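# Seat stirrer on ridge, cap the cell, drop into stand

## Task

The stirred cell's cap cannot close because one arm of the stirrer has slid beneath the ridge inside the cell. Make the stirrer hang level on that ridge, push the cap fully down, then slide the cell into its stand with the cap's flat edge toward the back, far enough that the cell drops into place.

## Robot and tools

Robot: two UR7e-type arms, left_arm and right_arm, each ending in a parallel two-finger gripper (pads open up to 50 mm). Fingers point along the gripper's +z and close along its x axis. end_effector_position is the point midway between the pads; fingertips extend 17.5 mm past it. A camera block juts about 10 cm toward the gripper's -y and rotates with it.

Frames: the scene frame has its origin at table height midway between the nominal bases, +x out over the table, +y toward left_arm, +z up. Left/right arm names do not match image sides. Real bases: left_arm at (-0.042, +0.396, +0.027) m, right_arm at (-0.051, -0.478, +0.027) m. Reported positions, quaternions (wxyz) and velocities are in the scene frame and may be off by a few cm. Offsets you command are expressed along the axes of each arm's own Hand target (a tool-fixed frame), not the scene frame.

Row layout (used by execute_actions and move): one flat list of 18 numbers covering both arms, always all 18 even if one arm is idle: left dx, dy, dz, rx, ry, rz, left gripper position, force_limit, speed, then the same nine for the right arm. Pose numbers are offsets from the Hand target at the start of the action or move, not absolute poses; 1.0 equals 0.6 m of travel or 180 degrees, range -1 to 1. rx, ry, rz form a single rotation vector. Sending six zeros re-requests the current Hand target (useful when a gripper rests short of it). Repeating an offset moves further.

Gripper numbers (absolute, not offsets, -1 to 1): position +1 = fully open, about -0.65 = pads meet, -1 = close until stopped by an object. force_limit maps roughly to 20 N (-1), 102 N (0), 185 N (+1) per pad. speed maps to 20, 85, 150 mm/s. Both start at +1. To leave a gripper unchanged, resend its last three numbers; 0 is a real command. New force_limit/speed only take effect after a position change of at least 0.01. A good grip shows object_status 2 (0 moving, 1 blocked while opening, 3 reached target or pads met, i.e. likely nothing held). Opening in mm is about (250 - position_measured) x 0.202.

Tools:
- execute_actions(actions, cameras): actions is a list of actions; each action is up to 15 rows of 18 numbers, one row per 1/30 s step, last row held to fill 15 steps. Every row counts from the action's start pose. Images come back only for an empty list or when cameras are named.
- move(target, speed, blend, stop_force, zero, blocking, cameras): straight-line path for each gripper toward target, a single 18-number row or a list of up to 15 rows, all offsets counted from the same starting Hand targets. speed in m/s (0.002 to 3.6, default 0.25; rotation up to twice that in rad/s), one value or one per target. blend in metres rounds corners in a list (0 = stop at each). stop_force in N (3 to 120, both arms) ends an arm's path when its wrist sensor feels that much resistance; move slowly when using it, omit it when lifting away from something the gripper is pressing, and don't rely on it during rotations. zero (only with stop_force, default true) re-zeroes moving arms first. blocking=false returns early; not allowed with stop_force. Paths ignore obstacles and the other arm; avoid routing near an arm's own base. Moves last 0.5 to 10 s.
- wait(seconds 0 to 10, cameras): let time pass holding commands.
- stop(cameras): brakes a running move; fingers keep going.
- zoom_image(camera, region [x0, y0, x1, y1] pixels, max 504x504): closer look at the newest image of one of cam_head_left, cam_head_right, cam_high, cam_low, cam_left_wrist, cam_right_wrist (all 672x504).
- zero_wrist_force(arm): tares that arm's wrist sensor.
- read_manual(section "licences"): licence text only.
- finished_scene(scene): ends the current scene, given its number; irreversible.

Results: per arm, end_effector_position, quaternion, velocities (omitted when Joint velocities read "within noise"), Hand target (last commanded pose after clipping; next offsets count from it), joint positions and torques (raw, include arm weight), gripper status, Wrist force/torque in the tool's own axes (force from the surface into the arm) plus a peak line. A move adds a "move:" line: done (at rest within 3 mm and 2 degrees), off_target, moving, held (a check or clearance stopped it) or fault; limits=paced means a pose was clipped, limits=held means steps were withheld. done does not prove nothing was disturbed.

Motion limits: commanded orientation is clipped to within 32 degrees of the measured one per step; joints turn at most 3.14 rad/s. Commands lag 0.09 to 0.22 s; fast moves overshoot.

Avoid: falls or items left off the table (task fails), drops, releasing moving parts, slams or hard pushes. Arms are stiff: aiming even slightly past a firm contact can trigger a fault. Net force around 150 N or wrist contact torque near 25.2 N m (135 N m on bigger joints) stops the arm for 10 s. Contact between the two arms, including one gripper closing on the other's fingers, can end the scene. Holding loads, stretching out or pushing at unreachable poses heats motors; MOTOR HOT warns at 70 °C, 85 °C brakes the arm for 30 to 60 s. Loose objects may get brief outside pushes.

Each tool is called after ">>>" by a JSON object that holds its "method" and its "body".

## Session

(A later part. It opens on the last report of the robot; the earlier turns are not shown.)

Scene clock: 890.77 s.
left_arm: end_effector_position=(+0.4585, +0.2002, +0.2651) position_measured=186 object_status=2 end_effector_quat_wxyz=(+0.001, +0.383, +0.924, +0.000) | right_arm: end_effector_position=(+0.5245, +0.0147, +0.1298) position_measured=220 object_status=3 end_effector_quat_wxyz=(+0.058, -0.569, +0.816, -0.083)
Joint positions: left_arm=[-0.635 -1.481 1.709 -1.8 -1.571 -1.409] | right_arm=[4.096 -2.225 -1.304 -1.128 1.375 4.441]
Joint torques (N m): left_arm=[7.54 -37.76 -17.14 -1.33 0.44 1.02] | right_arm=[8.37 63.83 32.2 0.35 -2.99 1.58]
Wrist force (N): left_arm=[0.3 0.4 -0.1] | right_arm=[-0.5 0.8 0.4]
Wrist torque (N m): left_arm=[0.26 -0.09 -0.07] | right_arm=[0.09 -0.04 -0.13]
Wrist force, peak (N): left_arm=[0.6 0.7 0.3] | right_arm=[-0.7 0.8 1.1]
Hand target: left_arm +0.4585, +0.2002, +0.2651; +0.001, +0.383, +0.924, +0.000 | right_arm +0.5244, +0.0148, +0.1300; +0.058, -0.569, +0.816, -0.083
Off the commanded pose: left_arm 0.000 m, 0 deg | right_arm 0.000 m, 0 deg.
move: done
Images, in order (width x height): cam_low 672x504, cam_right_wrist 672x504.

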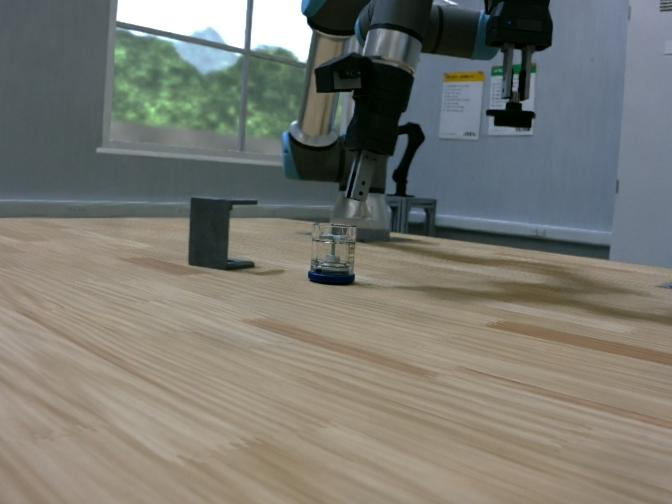

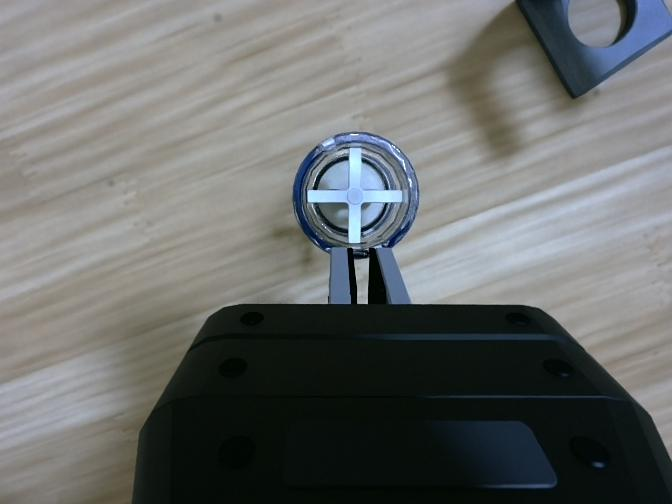

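>>> {"method": "zoom_image", "body": {"camera": "cam_right_wrist", "region": [285, 125, 430, 265]}}

>>> {"method": "zoom_image", "body": {"camera": "cam_low", "region": [308, 220, 360, 286]}}

>>> {"method": "zoom_image", "body": {"camera": "cam_left_wrist", "region": [0, 20, 140, 130]}}

Scaled by 3.476 from the camera's 672x504 image, which has a finer 960x720 frame.

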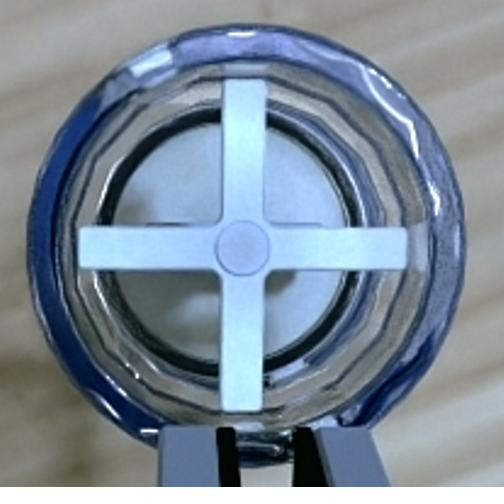

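Scaled by 7.636 from the camera's 672x504 image, which has a finer 960x720 frame.

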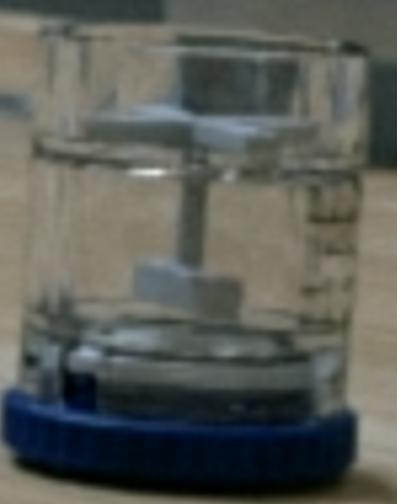

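This scene's latest camera images include none from cam_left_wrist. They are from: cam_low, cam_right_wrist. cam_left_wrist's image comes with the result of a call that names it in "cameras".

>>> {"method": "move", "body": {"target": [[0,0,0,0,0,0,-1,-0.85,-1,0,-0.02,-0.05,0,0,0,0,0,0],[0,0,0,0,0,0,-1,-0.85,-1,0.33,-0.208,-0.06,0,0,0,0,0,0]], "cameras": ["cam_left_wrist","cam_right_wrist","cam_high"], "speed": [0.08,0.2]}}

>>> {"method": "zoom_image", "body": {"camera": "cam_left_wrist", "region": [260, 150, 480, 330]}}

>>> {"method": "zoom_image", "body": {"camera": "cam_left_wrist", "region": [0, 10, 160, 140]}}

Scene clock: 930.90 s.
left_arm: end_effector_position=(+0.4585, +0.2002, +0.2651) position_measured=186 object_status=2 end_effector_quat_wxyz=(+0.001, +0.383, +0.924, +0.000) | right_arm: end_effector_position=(+0.5640, -0.2106, +0.1903) position_measured=152 object_status=3 end_effector_quat_wxyz=(+0.058, -0.569, +0.816, -0.083)
Joint positions: left_arm=[-0.635 -1.481 1.709 -1.8 -1.571 -1.409] | right_arm=[3.822 -1.953 -1.582 -1.071 1.397 4.164]
Joint torques (N m): left_arm=[7.1 -37.77 -17.47 -1.37 0.49 0.97] | right_arm=[-6.02 51.83 14.81 6.09 1.91 -0.98]
Wrist force (N): left_arm=[0.3 0.4 0.0] | right_arm=[-0.4 0.5 0.2]
Wrist torque (N m): left_arm=[0.26 -0.11 -0.07] | right_arm=[0.03 -0.09 0.00]
Wrist force, peak (N): left_arm=[0.2 0.7 -0.3] | right_arm=[-2.2 1.6 0.6]
Hand target: left_arm +0.4585, +0.2002, +0.2651; +0.001, +0.383, +0.924, +0.000 | right_arm +0.5641, -0.2108, +0.1904; +0.058, -0.569, +0.816, -0.083
Off the commanded pose: left_arm 0.000 m, 0 deg | right_arm 0.000 m, 0 deg.
move: done
Images, in order (width x height): cam_high 672x504, cam_left_wrist 672x504, cam_right_wrist 672x504.

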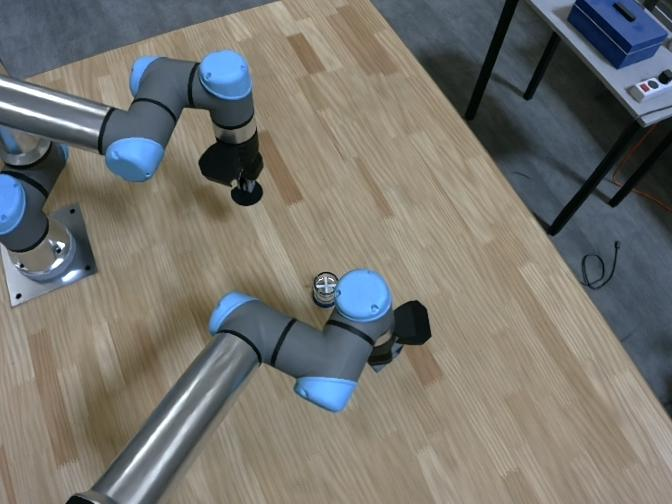

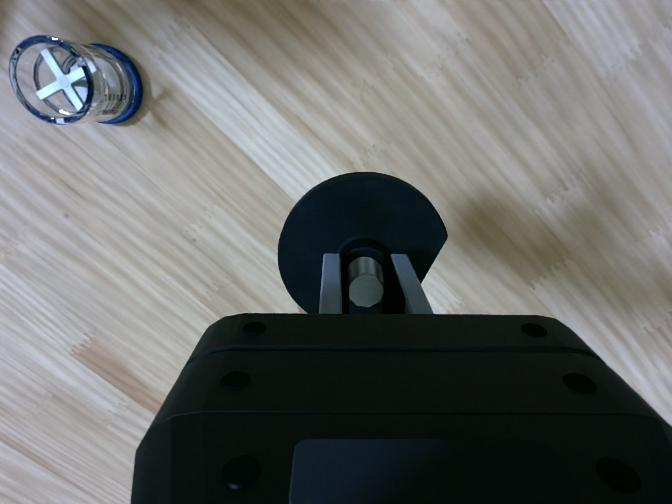

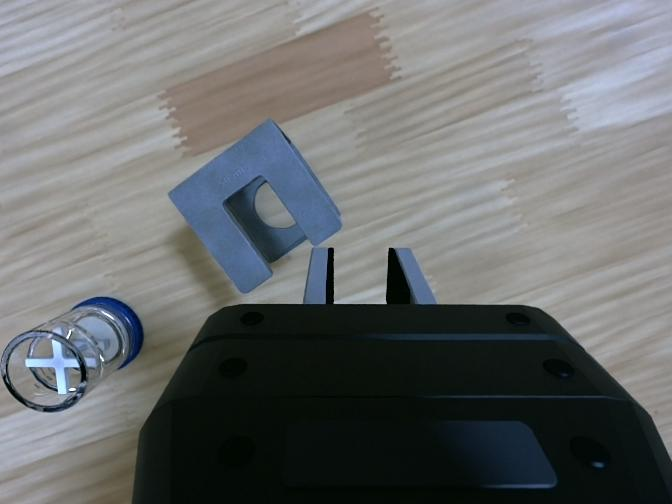

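Scaled by 2.291 from the camera's 672x504 image, which has a finer 960x720 frame.

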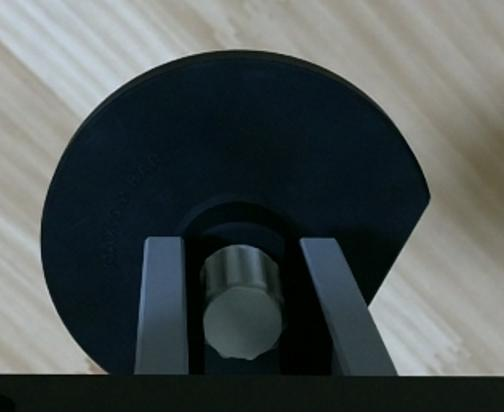

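Scaled by 3.150 from the camera's 672x504 image, which has a finer 960x720 frame.

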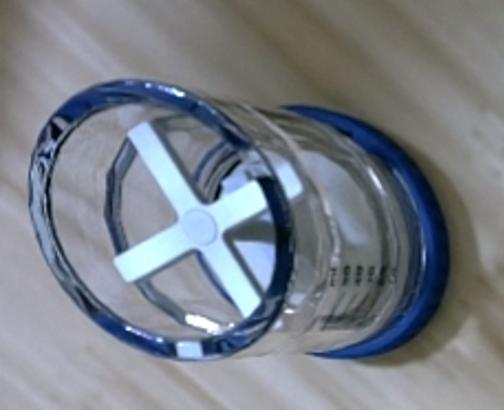

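>>> {"method": "move", "body": {"target": [[-0.339,-0.1233,0.0,0,0,0.5444,-1,-0.85,-1,0,0,0,0,0,0,0,0,0],[-0.339,-0.1233,0.1418,0,0,0.5444,-1,-0.85,-1,0,0,0,0,0,0,0,0,0]], "cameras": ["cam_left_wrist","cam_right_wrist","cam_low"], "speed": [0.25,0.15]}}

>>> {"method": "zoom_image", "body": {"camera": "cam_left_wrist", "region": [260, 100, 480, 330]}}

>>> {"method": "zoom_image", "body": {"camera": "cam_right_wrist", "region": [0, 200, 250, 500]}}

>>> {"method": "zoom_image", "body": {"camera": "cam_low", "region": [280, 130, 400, 290]}}

Scene clock: 977.47 s.
left_arm: end_effector_position=(+0.5501, +0.0040, +0.1804) position_measured=186 object_status=2 end_effector_quat_wxyz=(+0.000, +0.948, +0.317, +0.000) | right_arm: end_effector_position=(+0.5641, -0.2108, +0.1904) position_measured=152 object_status=3 end_effector_quat_wxyz=(+0.058, -0.569, +0.816, -0.083)
Joint positions: left_arm=[-0.786 -1.023 1.314 -1.864 -1.57 0.151] | right_arm=[3.822 -1.952 -1.582 -1.071 1.397 4.163]
Joint torques (N m): left_arm=[-6.92 -36.39 -14.71 -4.65 1.11 1.87] | right_arm=[-6.18 51.77 13.94 6.17 2.03 -1.21]
Wrist force (N): left_arm=[0.5 0.4 -0.8] | right_arm=[-0.6 0.5 -0.1]
Wrist torque (N m): left_arm=[0.18 -0.18 -0.11] | right_arm=[0.03 -0.06 -0.01]
Wrist force, peak (N): left_arm=[0.2 0.1 -1.9] | right_arm=[-0.8 1.0 0.5]
Hand target: left_arm +0.5501, +0.0040, +0.1803; +0.000, +0.948, +0.317, +0.000 | right_arm +0.5641, -0.2108, +0.1904; +0.058, -0.569, +0.816, -0.083
Off the commanded pose: left_arm 0.000 m, 0 deg | right_arm 0.000 m, 0 deg.
move: done
Images, in order (width x height): cam_low 672x504, cam_left_wrist 672x504, cam_right_wrist 672x504.

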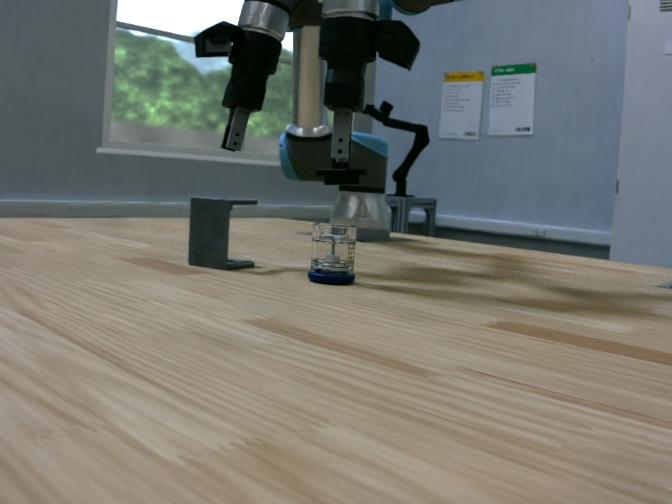

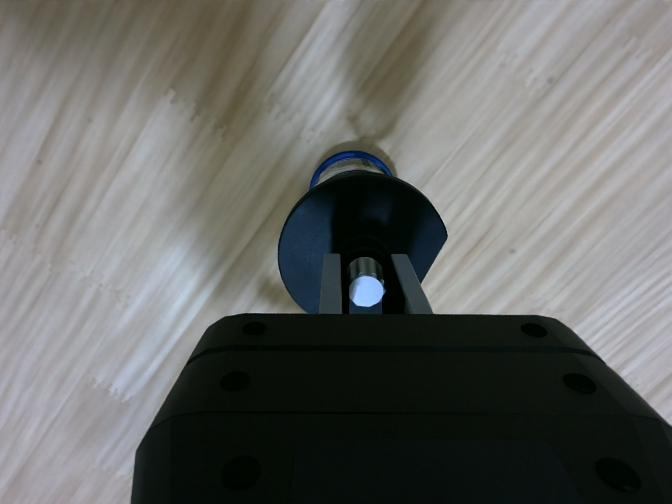

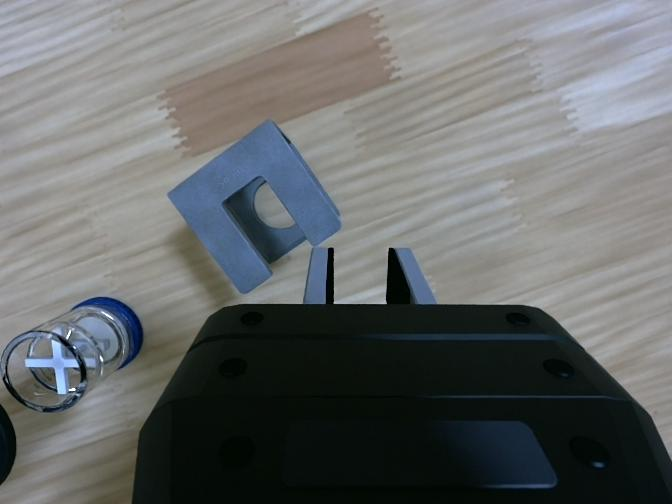

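Scaled by 2.191 from the camera's 672x504 image, which has a finer 960x720 frame.

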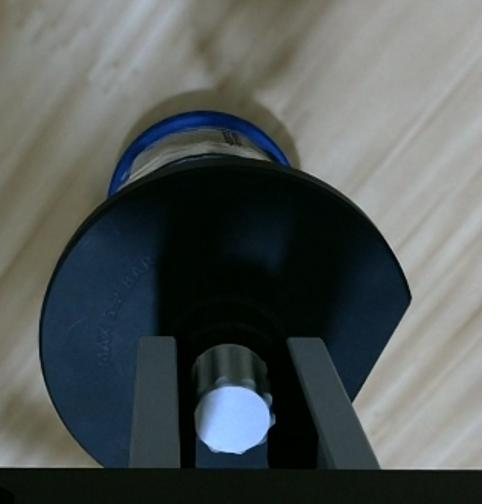

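Scaled by 1.680 from the camera's 672x504 image, which has a finer 960x720 frame.

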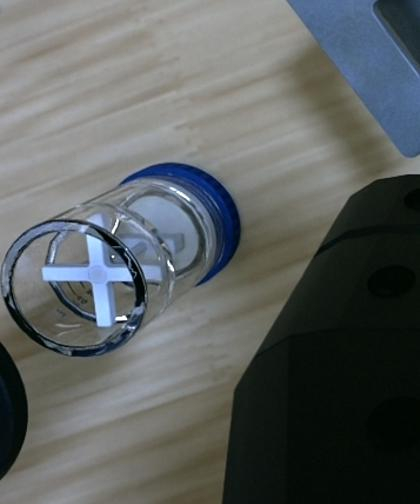

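Scaled by 3.150 from the camera's 672x504 image, which has a finer 960x720 frame.

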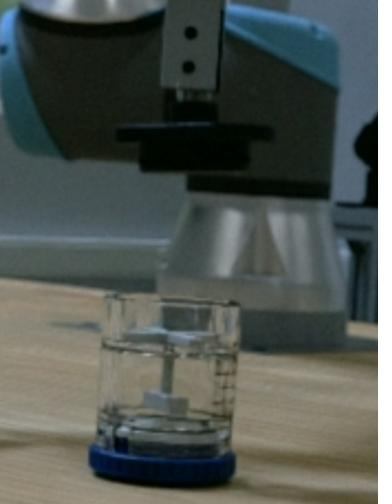

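>>> {"method": "zoom_image", "body": {"camera": "cam_low", "region": [300, 150, 380, 290]}}

Scaled by 3.600 from the camera's 672x504 image, which has a finer 960x720 frame.

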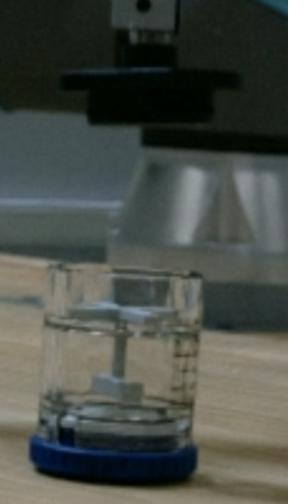

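>>> {"method": "move", "body": {"target": [[0.0025,0.0058,0,-0.0183,0,0,-1,-0.85,-1,0,0,0,0,0,0,0,0,0],[0.0025,0.0058,0.075,-0.0183,0,0,-1,-0.85,-1,0,0,0,0,0,0,0,0,0]], "cameras": ["cam_left_wrist","cam_right_wrist","cam_low"], "speed": [0.05,0.06], "stop_force": 5}}

>>> {"method": "zoom_image", "body": {"camera": "cam_left_wrist", "region": [260, 100, 480, 330]}}

>>> {"method": "zoom_image", "body": {"camera": "cam_right_wrist", "region": [0, 200, 250, 500]}}

>>> {"method": "zoom_image", "body": {"camera": "cam_low", "region": [295, 190, 375, 290]}}

Scene clock: 1081.40 s.
left_arm: end_effector_position=(+0.5535, +0.0021, +0.1353) position_measured=186 object_status=2 end_effector_quat_wxyz=(+0.028, +0.948, +0.317, +0.010) | right_arm: end_effector_position=(+0.5641, -0.2108, +0.1904) position_measured=152 object_status=3 end_effector_quat_wxyz=(+0.058, -0.569, +0.816, -0.083)
Joint positions: left_arm=[-0.781 -1.003 1.422 -2.048 -1.579 0.155] | right_arm=[3.822 -1.952 -1.582 -1.071 1.397 4.163]
Joint torques (N m): left_arm=[13.14 -36.88 -13.82 -4.81 0.14 1.85] | right_arm=[-7.23 52.71 13.54 6.16 2.04 -1.21]
Wrist force (N): left_arm=[0.5 0.1 -0.4] | right_arm=[-0.6 0.7 0.3]
Wrist torque (N m): left_arm=[0.20 -0.20 -0.14] | right_arm=[0.06 -0.05 0.00]
Wrist force, peak (N): left_arm=[0.5 0.4 -1.0] | right_arm=[-0.9 0.7 0.7]
Hand target: left_arm +0.5535, +0.0021, +0.1353; +0.028, +0.948, +0.317, +0.010 | right_arm +0.5641, -0.2108, +0.1904; +0.058, -0.569, +0.816, -0.083
Off the commanded pose: left_arm 0.000 m, 0 deg | right_arm 0.000 m, 0 deg.
move: done
Images, in order (width x height): cam_low 672x504, cam_left_wrist 672x504, cam_right_wrist 672x504.

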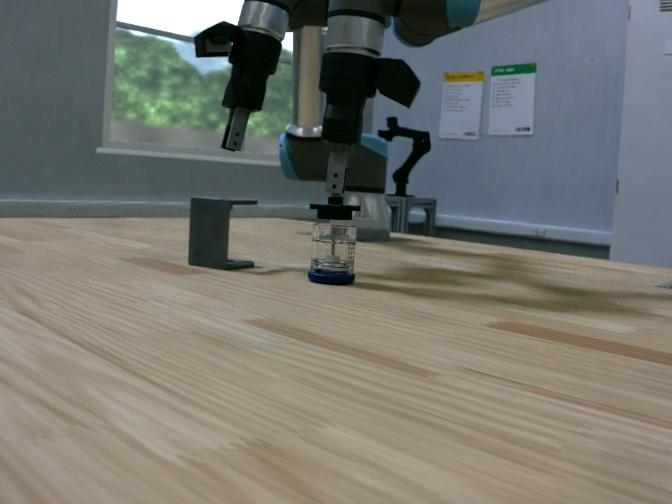

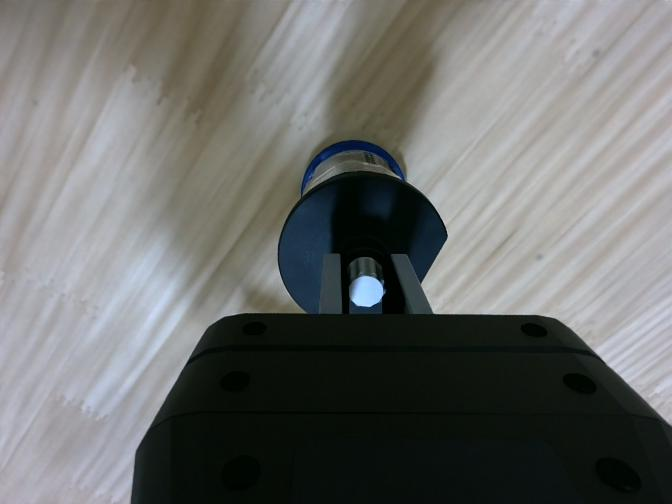

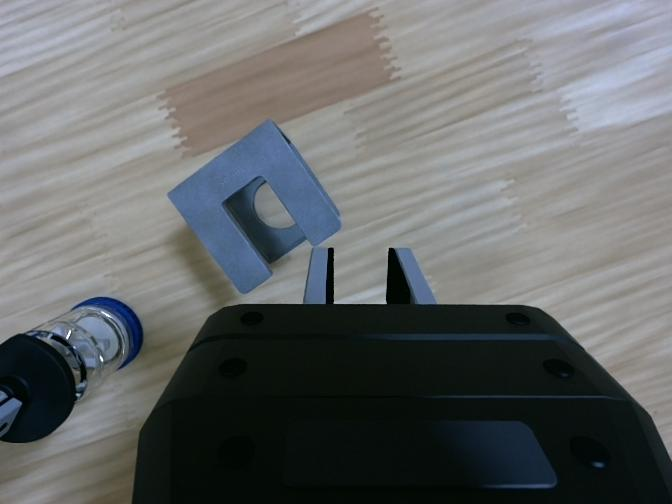

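Scaled by 2.191 from the camera's 672x504 image, which has a finer 960x720 frame.

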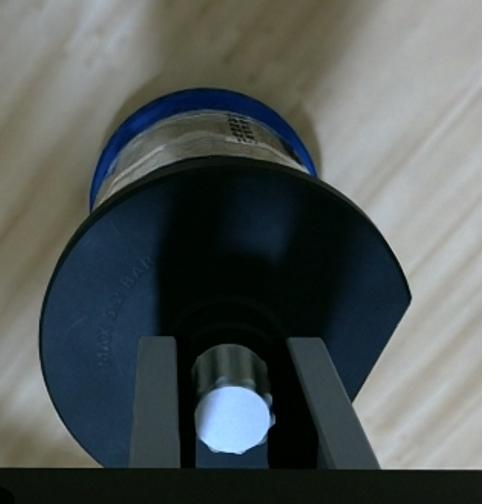

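Scaled by 1.680 from the camera's 672x504 image, which has a finer 960x720 frame.

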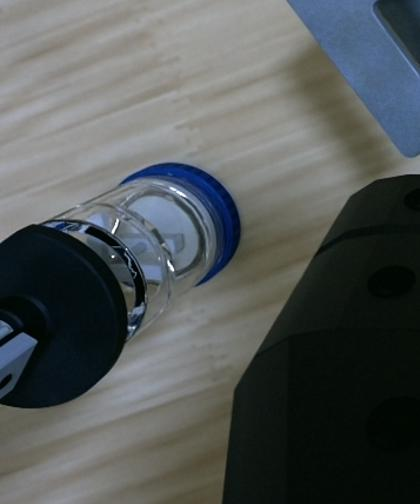

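Scaled by 5.040 from the camera's 672x504 image, which has a finer 960x720 frame.

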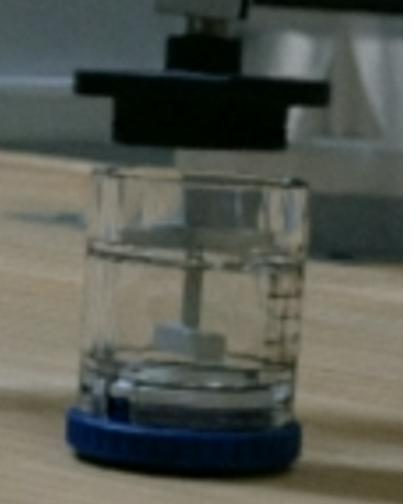

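>>> {"method": "move", "body": {"target": [[-0.0008,-0.004,0,-0.011,0,0,-1,-0.85,-1,0,0,0,0,0,0,0,0,0],[-0.0008,-0.0052,0.02,-0.011,0,0,-1,-0.85,-1,0,0,0,0,0,0,0,0,0]], "cameras": ["cam_left_wrist","cam_low"], "speed": [0.03,0.015], "stop_force": 4}}

>>> {"method": "zoom_image", "body": {"camera": "cam_left_wrist", "region": [260, 100, 480, 330]}}

>>> {"method": "zoom_image", "body": {"camera": "cam_low", "region": [295, 190, 375, 290]}}

Scene clock: 1111.47 s.
left_arm: end_effector_position=(+0.5516, +0.0038, +0.1231) position_measured=186 object_status=2 end_effector_quat_wxyz=(+0.044, +0.947, +0.317, +0.015) | right_arm: end_effector_position=(+0.5641, -0.2108, +0.1904) position_measured=152 object_status=3 end_effector_quat_wxyz=(+0.058, -0.569, +0.816, -0.083)
Joint positions: left_arm=[-0.779 -1.009 1.478 -2.132 -1.585 0.157] | right_arm=[3.822 -1.952 -1.582 -1.071 1.397 4.163]
Joint torques (N m): left_arm=[13.33 -35.72 -12.77 -4.89 -1.26 1.84] | right_arm=[-7.51 52.12 14.72 6.15 1.96 -1.05]
Wrist force (N): left_arm=[0.4 0.3 -1.2] | right_arm=[-0.8 0.8 0.2]
Wrist torque (N m): left_arm=[0.20 -0.11 -0.10] | right_arm=[0.08 -0.02 0.00]
Wrist force, peak (N): left_arm=[0.3 0.4 -1.3] | right_arm=[-0.9 1.0 0.4]
Hand target: left_arm +0.5516, +0.0038, +0.1231; +0.044, +0.947, +0.317, +0.015 | right_arm +0.5641, -0.2108, +0.1904; +0.058, -0.569, +0.816, -0.083
Off the commanded pose: left_arm 0.000 m, 0 deg | right_arm 0.000 m, 0 deg.
move: done
Images, in order (width x height): cam_low 672x504, cam_left_wrist 672x504.

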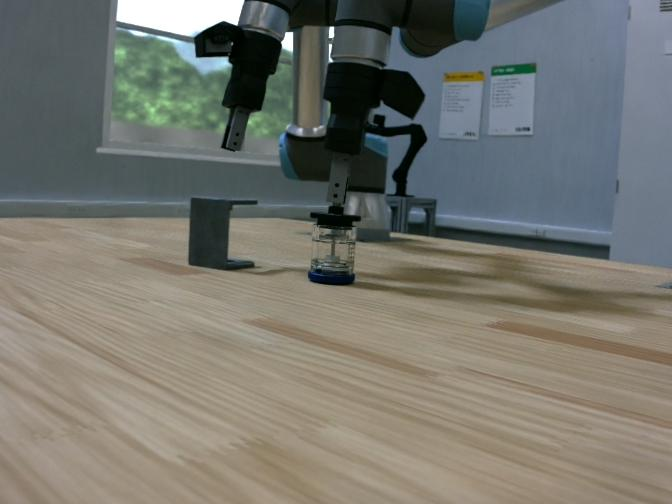

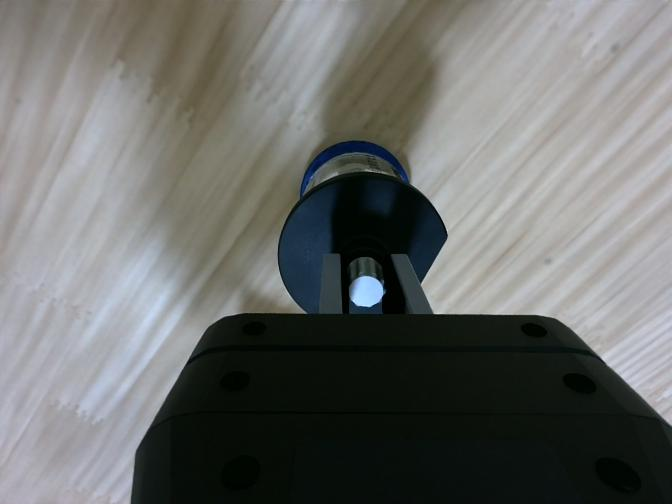

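Scaled by 2.191 from the camera's 672x504 image, which has a finer 960x720 frame.

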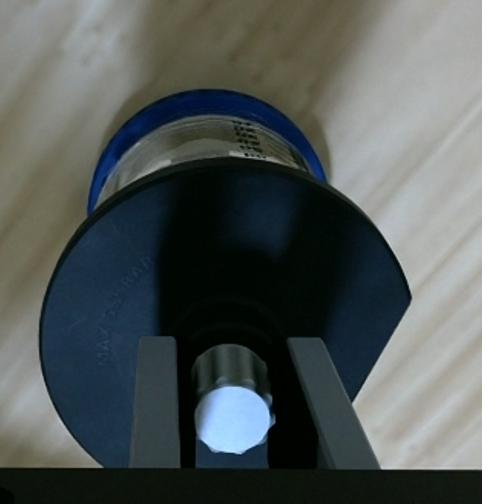

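Scaled by 5.040 from the camera's 672x504 image, which has a finer 960x720 frame.

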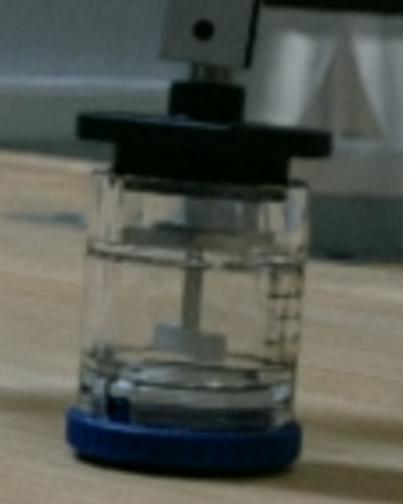

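>>> {"method": "move", "body": {"target": [[0,-0.0012,0.0125,0,0,0,-1,-0.85,-1,0,0,0,0,0,0,0,0,0]], "cameras": ["cam_left_wrist","cam_low"], "speed": [0.01], "stop_force": 6}}

>>> {"method": "zoom_image", "body": {"camera": "cam_low", "region": [295, 190, 375, 290]}}

Scene clock: 1119.83 s.
left_arm: end_effector_position=(+0.5516, +0.0038, +0.1222) position_measured=186 object_status=2 end_effector_quat_wxyz=(+0.044, +0.947, +0.317, +0.015) | right_arm: end_effector_position=(+0.5641, -0.2108, +0.1904) position_measured=152 object_status=3 end_effector_quat_wxyz=(+0.058, -0.569, +0.816, -0.083)
Joint positions: left_arm=[-0.779 -1.008 1.479 -2.134 -1.585 0.157] | right_arm=[3.822 -1.952 -1.582 -1.071 1.397 4.163]
Joint torques (N m): left_arm=[13.29 -56.88 -37.95 -2.87 -0.85 1.79] | right_arm=[-6.53 52.47 13.67 6.09 2.04 -1.24]
Wrist force (N): left_arm=[0.2 0.2 0.6] | right_arm=[-0.6 0.5 0.3]
Wrist torque (N m): left_arm=[0.23 -0.10 -0.10] | right_arm=[0.02 -0.05 0.00]
Wrist force, peak (N): left_arm=[0.2 1.2 -9.4] | right_arm=[-0.9 0.8 0.6]
Hand target: left_arm +0.5517, +0.0038, +0.1222; +0.044, +0.947, +0.317, +0.015 (not the last commanded pose) | right_arm +0.5641, -0.2108, +0.1904; +0.058, -0.569, +0.816, -0.083
Off the commanded pose: left_arm 0.007 m, 0 deg | right_arm 0.000 m, 0 deg.
move: contact (left_arm)
Images, in order (width x height): cam_low 672x504, cam_left_wrist 672x504.

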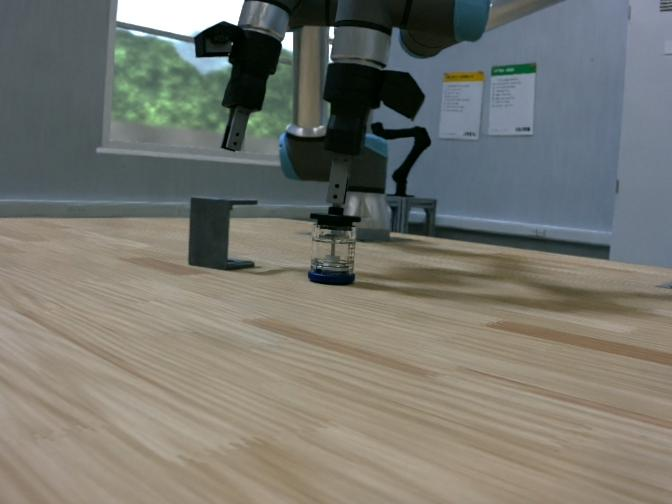

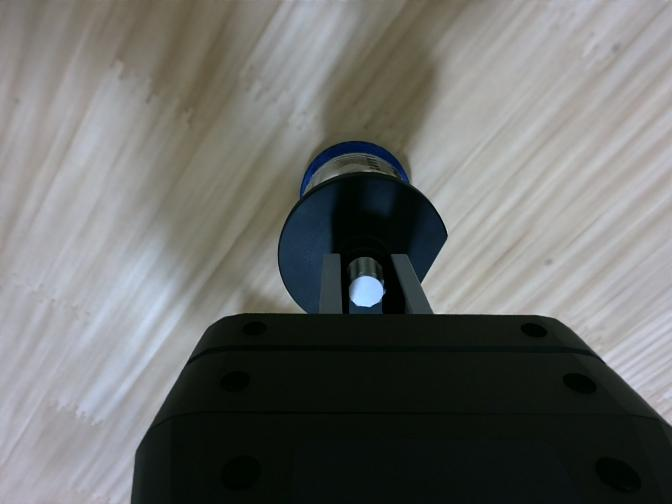

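Scaled by 5.040 from the camera's 672x504 image, which has a finer 960x720 frame.

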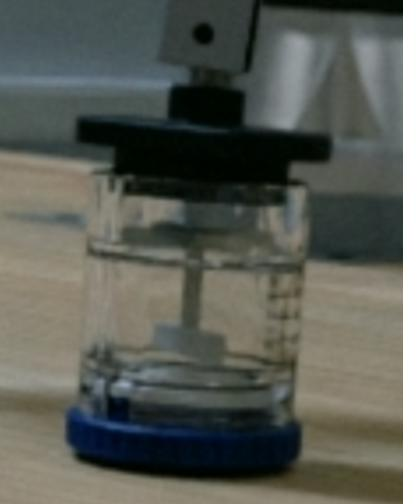

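>>> {"method": "wait", "body": {"seconds": 0, "cameras": ["cam_right_wrist","cam_head_left","cam_head_right"]}}

>>> {"method": "zoom_image", "body": {"camera": "cam_right_wrist", "region": [0, 280, 160, 450]}}

>>> {"method": "zoom_image", "body": {"camera": "cam_head_right", "region": [320, 220, 420, 310]}}

Scene clock: 1134.67 s.
left_arm: end_effector_position=(+0.5517, +0.0038, +0.1222) position_measured=186 object_status=2 end_effector_quat_wxyz=(+0.044, +0.947, +0.317, +0.015) | right_arm: end_effector_position=(+0.5641, -0.2108, +0.1904) position_measured=152 object_status=3 end_effector_quat_wxyz=(+0.058, -0.569, +0.816, -0.083)
Joint positions: left_arm=[-0.779 -1.008 1.479 -2.134 -1.585 0.157] | right_arm=[3.822 -1.952 -1.582 -1.071 1.397 4.163]
Joint torques (N m): left_arm=[11.54 -56.85 -37.66 -4.47 -0.81 1.87] | right_arm=[-6.42 52.02 15.15 6.02 1.93 -1.04]
Wrist force (N): left_arm=[0.4 0.2 0.8] | right_arm=[-0.6 0.7 0.1]
Wrist torque (N m): left_arm=[0.21 -0.12 -0.11] | right_arm=[0.06 -0.05 0.00]
Wrist force, peak (N): left_arm=[0.4 0.4 1.7] | right_arm=[-0.7 1.0 0.5]
Hand target: left_arm +0.5517, +0.0038, +0.1222; +0.044, +0.947, +0.317, +0.015 (not the last commanded pose) | right_arm +0.5641, -0.2108, +0.1904; +0.058, -0.569, +0.816, -0.083
Tool commands: left_gripper/position=-1.0 left_gripper/force_limit=-0.85 left_gripper/speed=-1.0 right_gripper/position=+0.0 right_gripper/force_limit=+0.0 right_gripper/speed=+0.0
Off the commanded pose: left_arm 0.007 m, 0 deg | right_arm 0.000 m, 0 deg.
Images, in order (width x height): cam_head_left 672x504, cam_head_right 672x504, cam_right_wrist 672x504.

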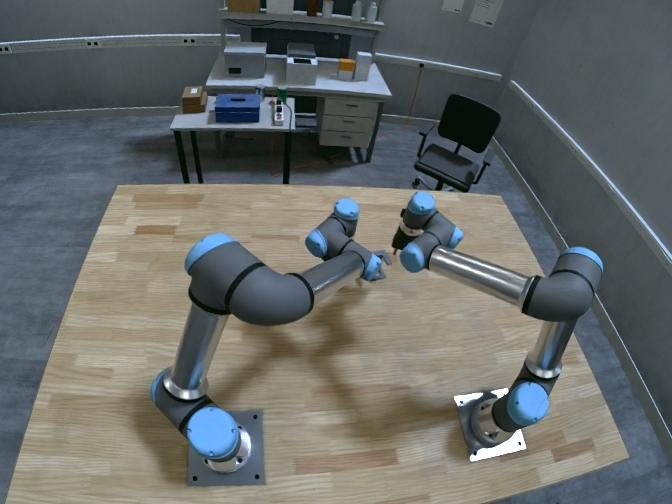

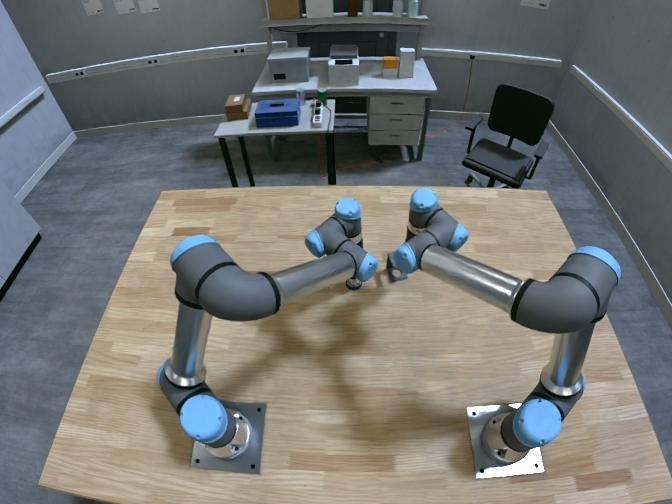

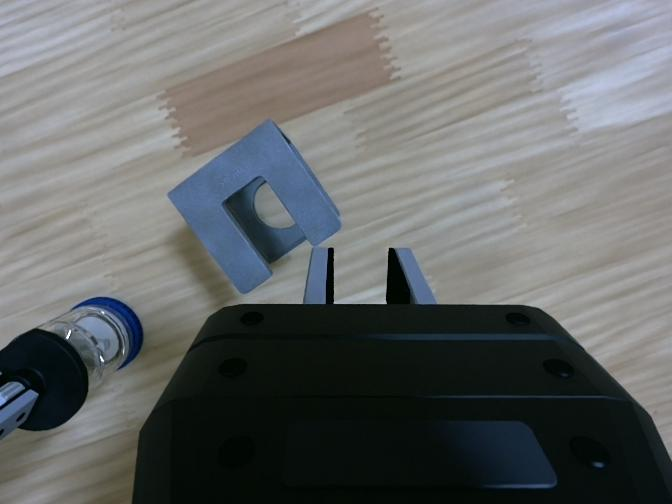

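Scaled by 2.965 from the camera's 672x504 image, which has a finer 960x720 frame.

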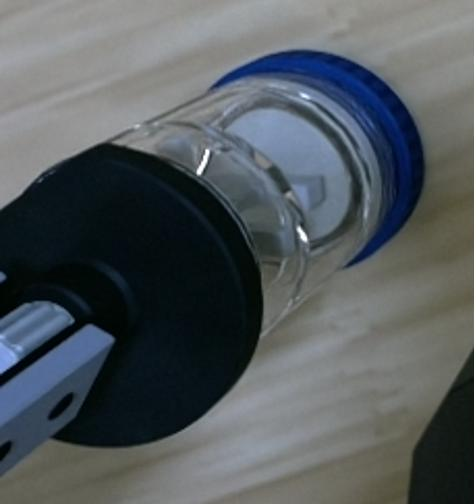

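Scaled by 5.040 from the camera's 672x504 image, which has a finer 960x720 frame.

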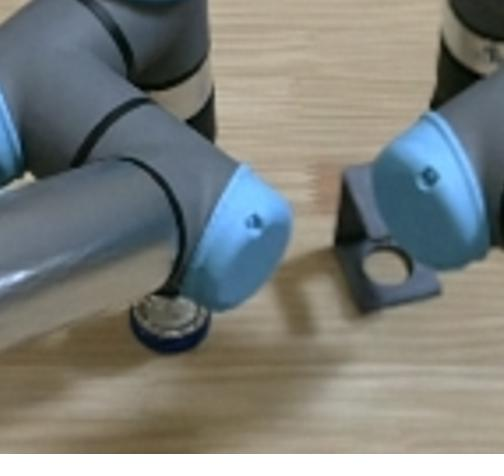

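>>> {"method": "move", "body": {"target": [[0,0,0,0,0,0,-1,-0.85,-1,-0.2,-0.05,0.0,-0.15,0,0,0,0,0],[0,0,0,0,0,0,-1,-0.85,-1,-0.33,-0.0332,0.0788,-0.3146,0,0,0,0,0]], "cameras": ["cam_right_wrist","cam_low","cam_high"], "speed": [0.25,0.2]}}

>>> {"method": "zoom_image", "body": {"camera": "cam_right_wrist", "region": [220, 100, 480, 330]}}

Scene clock: 1174.47 s.
left_arm: end_effector_position=(+0.5517, +0.0038, +0.1222) position_measured=186 object_status=2 end_effector_quat_wxyz=(+0.044, +0.947, +0.317, +0.015) | right_arm: end_effector_position=(+0.6583, -0.0354, +0.1479) position_measured=152 object_status=3 end_effector_quat_wxyz=(-0.103, -0.507, +0.795, +0.316)
Joint positions: left_arm=[-0.779 -1.008 1.479 -2.134 -1.585 0.157] | right_arm=[3.678 -2.894 -0.035 -2.051 2.2 4.024]
Joint torques (N m): left_arm=[9.62 -56.81 -37.86 -4.4 -0.86 1.65] | right_arm=[-7.04 60.78 32.89 5.2 3.47 1.41]
Wrist force (N): left_arm=[0.3 0.2 1.4] | right_arm=[-1.4 -1.5 1.7]
Wrist torque (N m): left_arm=[0.20 -0.10 -0.11] | right_arm=[-0.04 0.18 -0.15]
Wrist force, peak (N): left_arm=[0.3 0.5 1.7] | right_arm=[-1.4 -1.6 2.5]
Hand target: left_arm +0.5517, +0.0038, +0.1222; +0.044, +0.947, +0.317, +0.015 | right_arm +0.6596, -0.0349, +0.1482; -0.219, -0.529, +0.758, +0.314
Off the commanded pose: left_arm 0.000 m, 0 deg | right_arm 0.001 m, 14 deg.
elbow stopped short (right arm): the move would have taken joint 3 (elbow) straighter than the controller allows.
move: off_target (right_arm)
Images, in order (width x height): cam_high 672x504, cam_low 672x504, cam_right_wrist 672x504.

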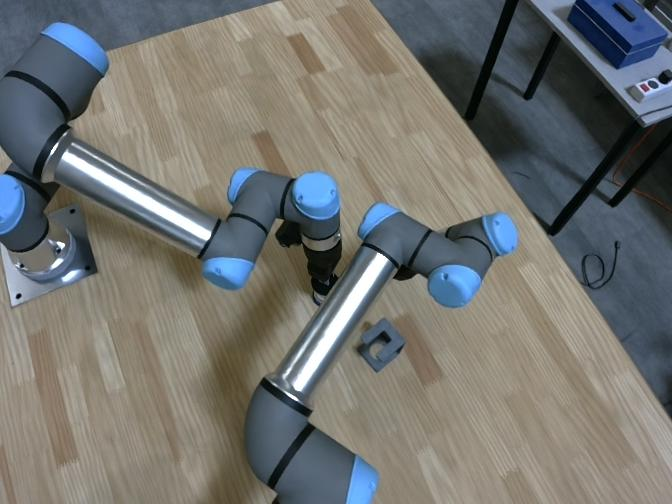

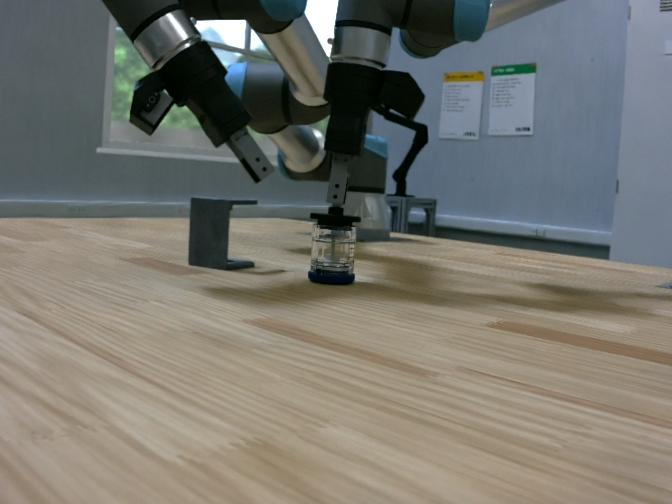

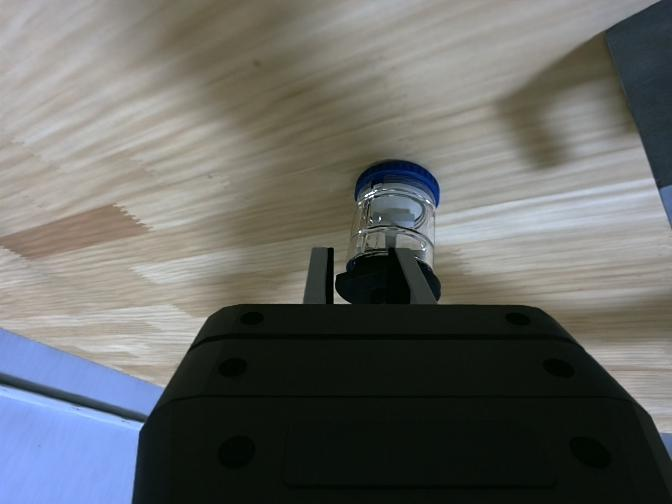

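Scaled by 1.938 from the camera's 672x504 image, which has a finer 960x720 frame.

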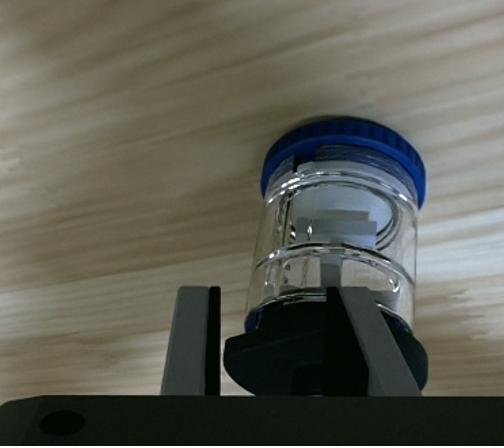

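>>> {"method": "move", "body": {"target": [[0,0,0,0,0,0,-1,-0.85,-1,0.04,0.0,0.0,0,0,0,1,0,0]], "cameras": ["cam_right_wrist"], "speed": [0.1]}}

>>> {"method": "zoom_image", "body": {"camera": "cam_right_wrist", "region": [280, 150, 440, 310]}}

Scene clock: 1185.37 s.
left_arm: end_effector_position=(+0.5517, +0.0038, +0.1222) position_measured=186 object_status=2 end_effector_quat_wxyz=(+0.044, +0.947, +0.317, +0.015) | right_arm: end_effector_position=(+0.6501, -0.0578, +0.1479) position_measured=3 object_status=3 end_effector_quat_wxyz=(-0.128, -0.513, +0.789, +0.314)
Joint positions: left_arm=[-0.779 -1.008 1.479 -2.134 -1.585 0.157] | right_arm=[3.663 -2.888 -0.035 -2.13 2.184 3.971]
Joint torques (N m): left_arm=[7.5 -56.31 -37.65 -4.48 -0.82 1.73] | right_arm=[-7.35 81.74 31.72 -0.29 -1.04 -1.13]
Wrist force (N): left_arm=[0.3 0.1 0.8] | right_arm=[-1.1 -1.3 1.7]
Wrist torque (N m): left_arm=[0.20 -0.11 -0.10] | right_arm=[-0.02 0.13 -0.02]
Wrist force, peak (N): left_arm=[0.3 0.4 1.7] | right_arm=[-1.3 -1.4 2.5]
Hand target: left_arm +0.5517, +0.0038, +0.1222; +0.044, +0.947, +0.317, +0.015 | right_arm +0.6513, -0.0574, +0.1482; -0.219, -0.529, +0.758, +0.314
Off the commanded pose: left_arm 0.000 m, 0 deg | right_arm 0.001 m, 11 deg.
elbow stopped short (right arm): the move would have taken joint 3 (elbow) straighter than the controller allows.
move: off_target (right_arm)
Images, in order (width x height): cam_right_wrist 672x504.

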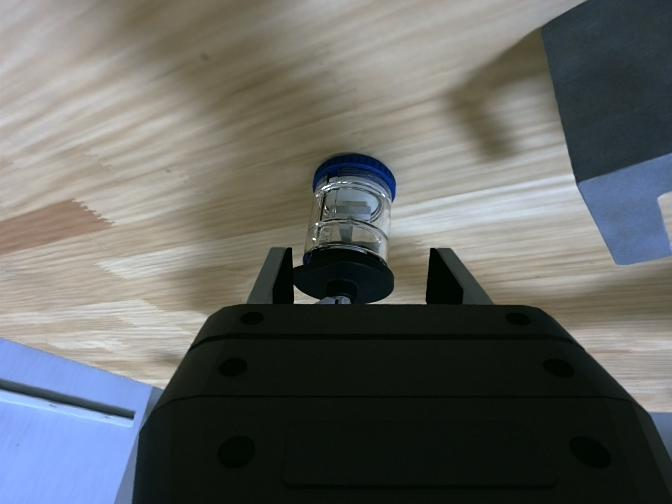

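Scaled by 3.150 from the camera's 672x504 image, which has a finer 960x720 frame.

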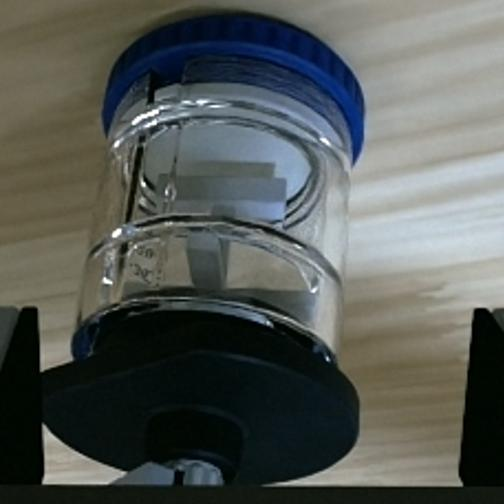

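>>> {"method": "move", "body": {"target": [[0,-0.0012,0.0125,0,0,0,-1,-0.85,-1,0,0,0,0,0,0,1,0,0]], "cameras": ["cam_right_wrist","cam_low"], "speed": [0.01], "stop_force": 22}}

>>> {"method": "zoom_image", "body": {"camera": "cam_right_wrist", "region": [280, 150, 440, 310]}}

>>> {"method": "zoom_image", "body": {"camera": "cam_low", "region": [295, 190, 375, 290]}}

Scene clock: 1200.57 s.
left_arm: end_effector_position=(+0.5517, +0.0037, +0.1155) position_measured=186 object_status=2 end_effector_quat_wxyz=(+0.044, +0.947, +0.317, +0.015) | right_arm: end_effector_position=(+0.6501, -0.0579, +0.1479) position_measured=3 object_status=3 end_effector_quat_wxyz=(-0.128, -0.513, +0.789, +0.313)
Joint positions: left_arm=[-0.779 -1.001 1.486 -2.149 -1.585 0.157] | right_arm=[3.663 -2.888 -0.035 -2.13 2.184 3.971]
Joint torques (N m): left_arm=[7.77 -42.18 -27.04 0.56 -0.98 1.76] | right_arm=[3.1 82.05 25.33 0.98 -0.84 -1.42]
Wrist force (N): left_arm=[2.9 2.4 -21.8] | right_arm=[-1.1 -1.4 1.8]
Wrist torque (N m): left_arm=[0.25 -0.26 -0.13] | right_arm=[-0.03 0.13 -0.02]
Wrist force, peak (N): left_arm=[3.3 2.7 -27.7] | right_arm=[-1.4 -1.7 2.1]
Hand target: left_arm +0.5517, +0.0037, +0.1155; +0.044, +0.947, +0.317, +0.015 (not the last commanded pose) | right_arm +0.6513, -0.0574, +0.1482; -0.219, -0.529, +0.758, +0.314
Off the commanded pose: left_arm 0.001 m, 0 deg | right_arm 0.001 m, 11 deg.
elbow stopped short (right arm): the move would have taken joint 3 (elbow) straighter than the controller allows.
move: contact (left_arm), off_target (right_arm)
Images, in order (width x height): cam_low 672x504, cam_right_wrist 672x504.

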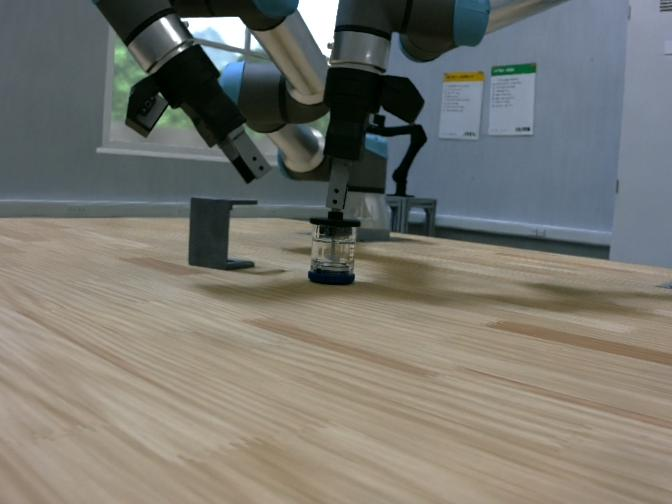

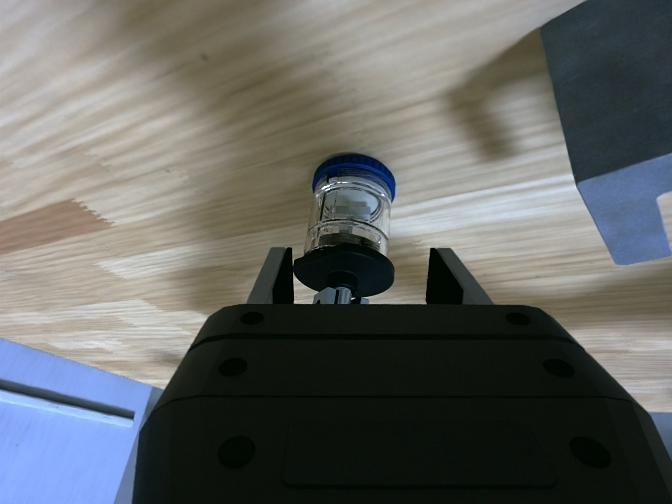

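Scaled by 3.150 from the camera's 672x504 image, which has a finer 960x720 frame.

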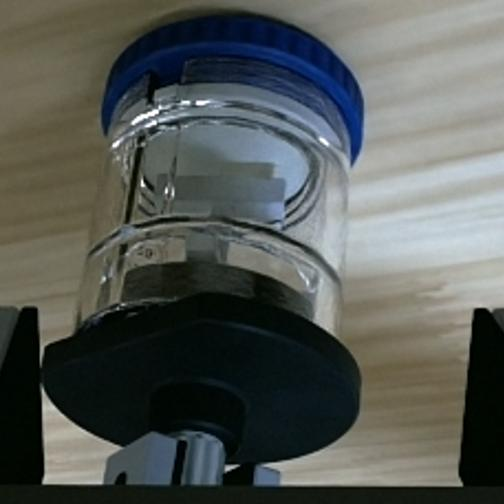

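Scaled by 5.040 from the camera's 672x504 image, which has a finer 960x720 frame.

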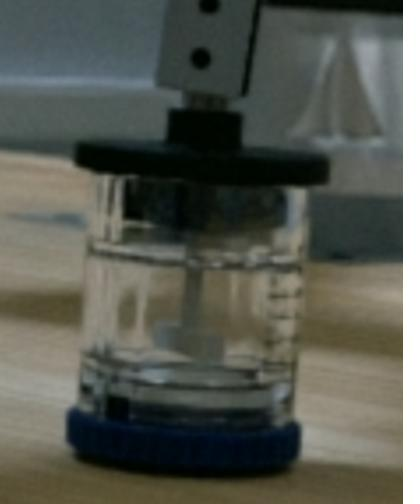

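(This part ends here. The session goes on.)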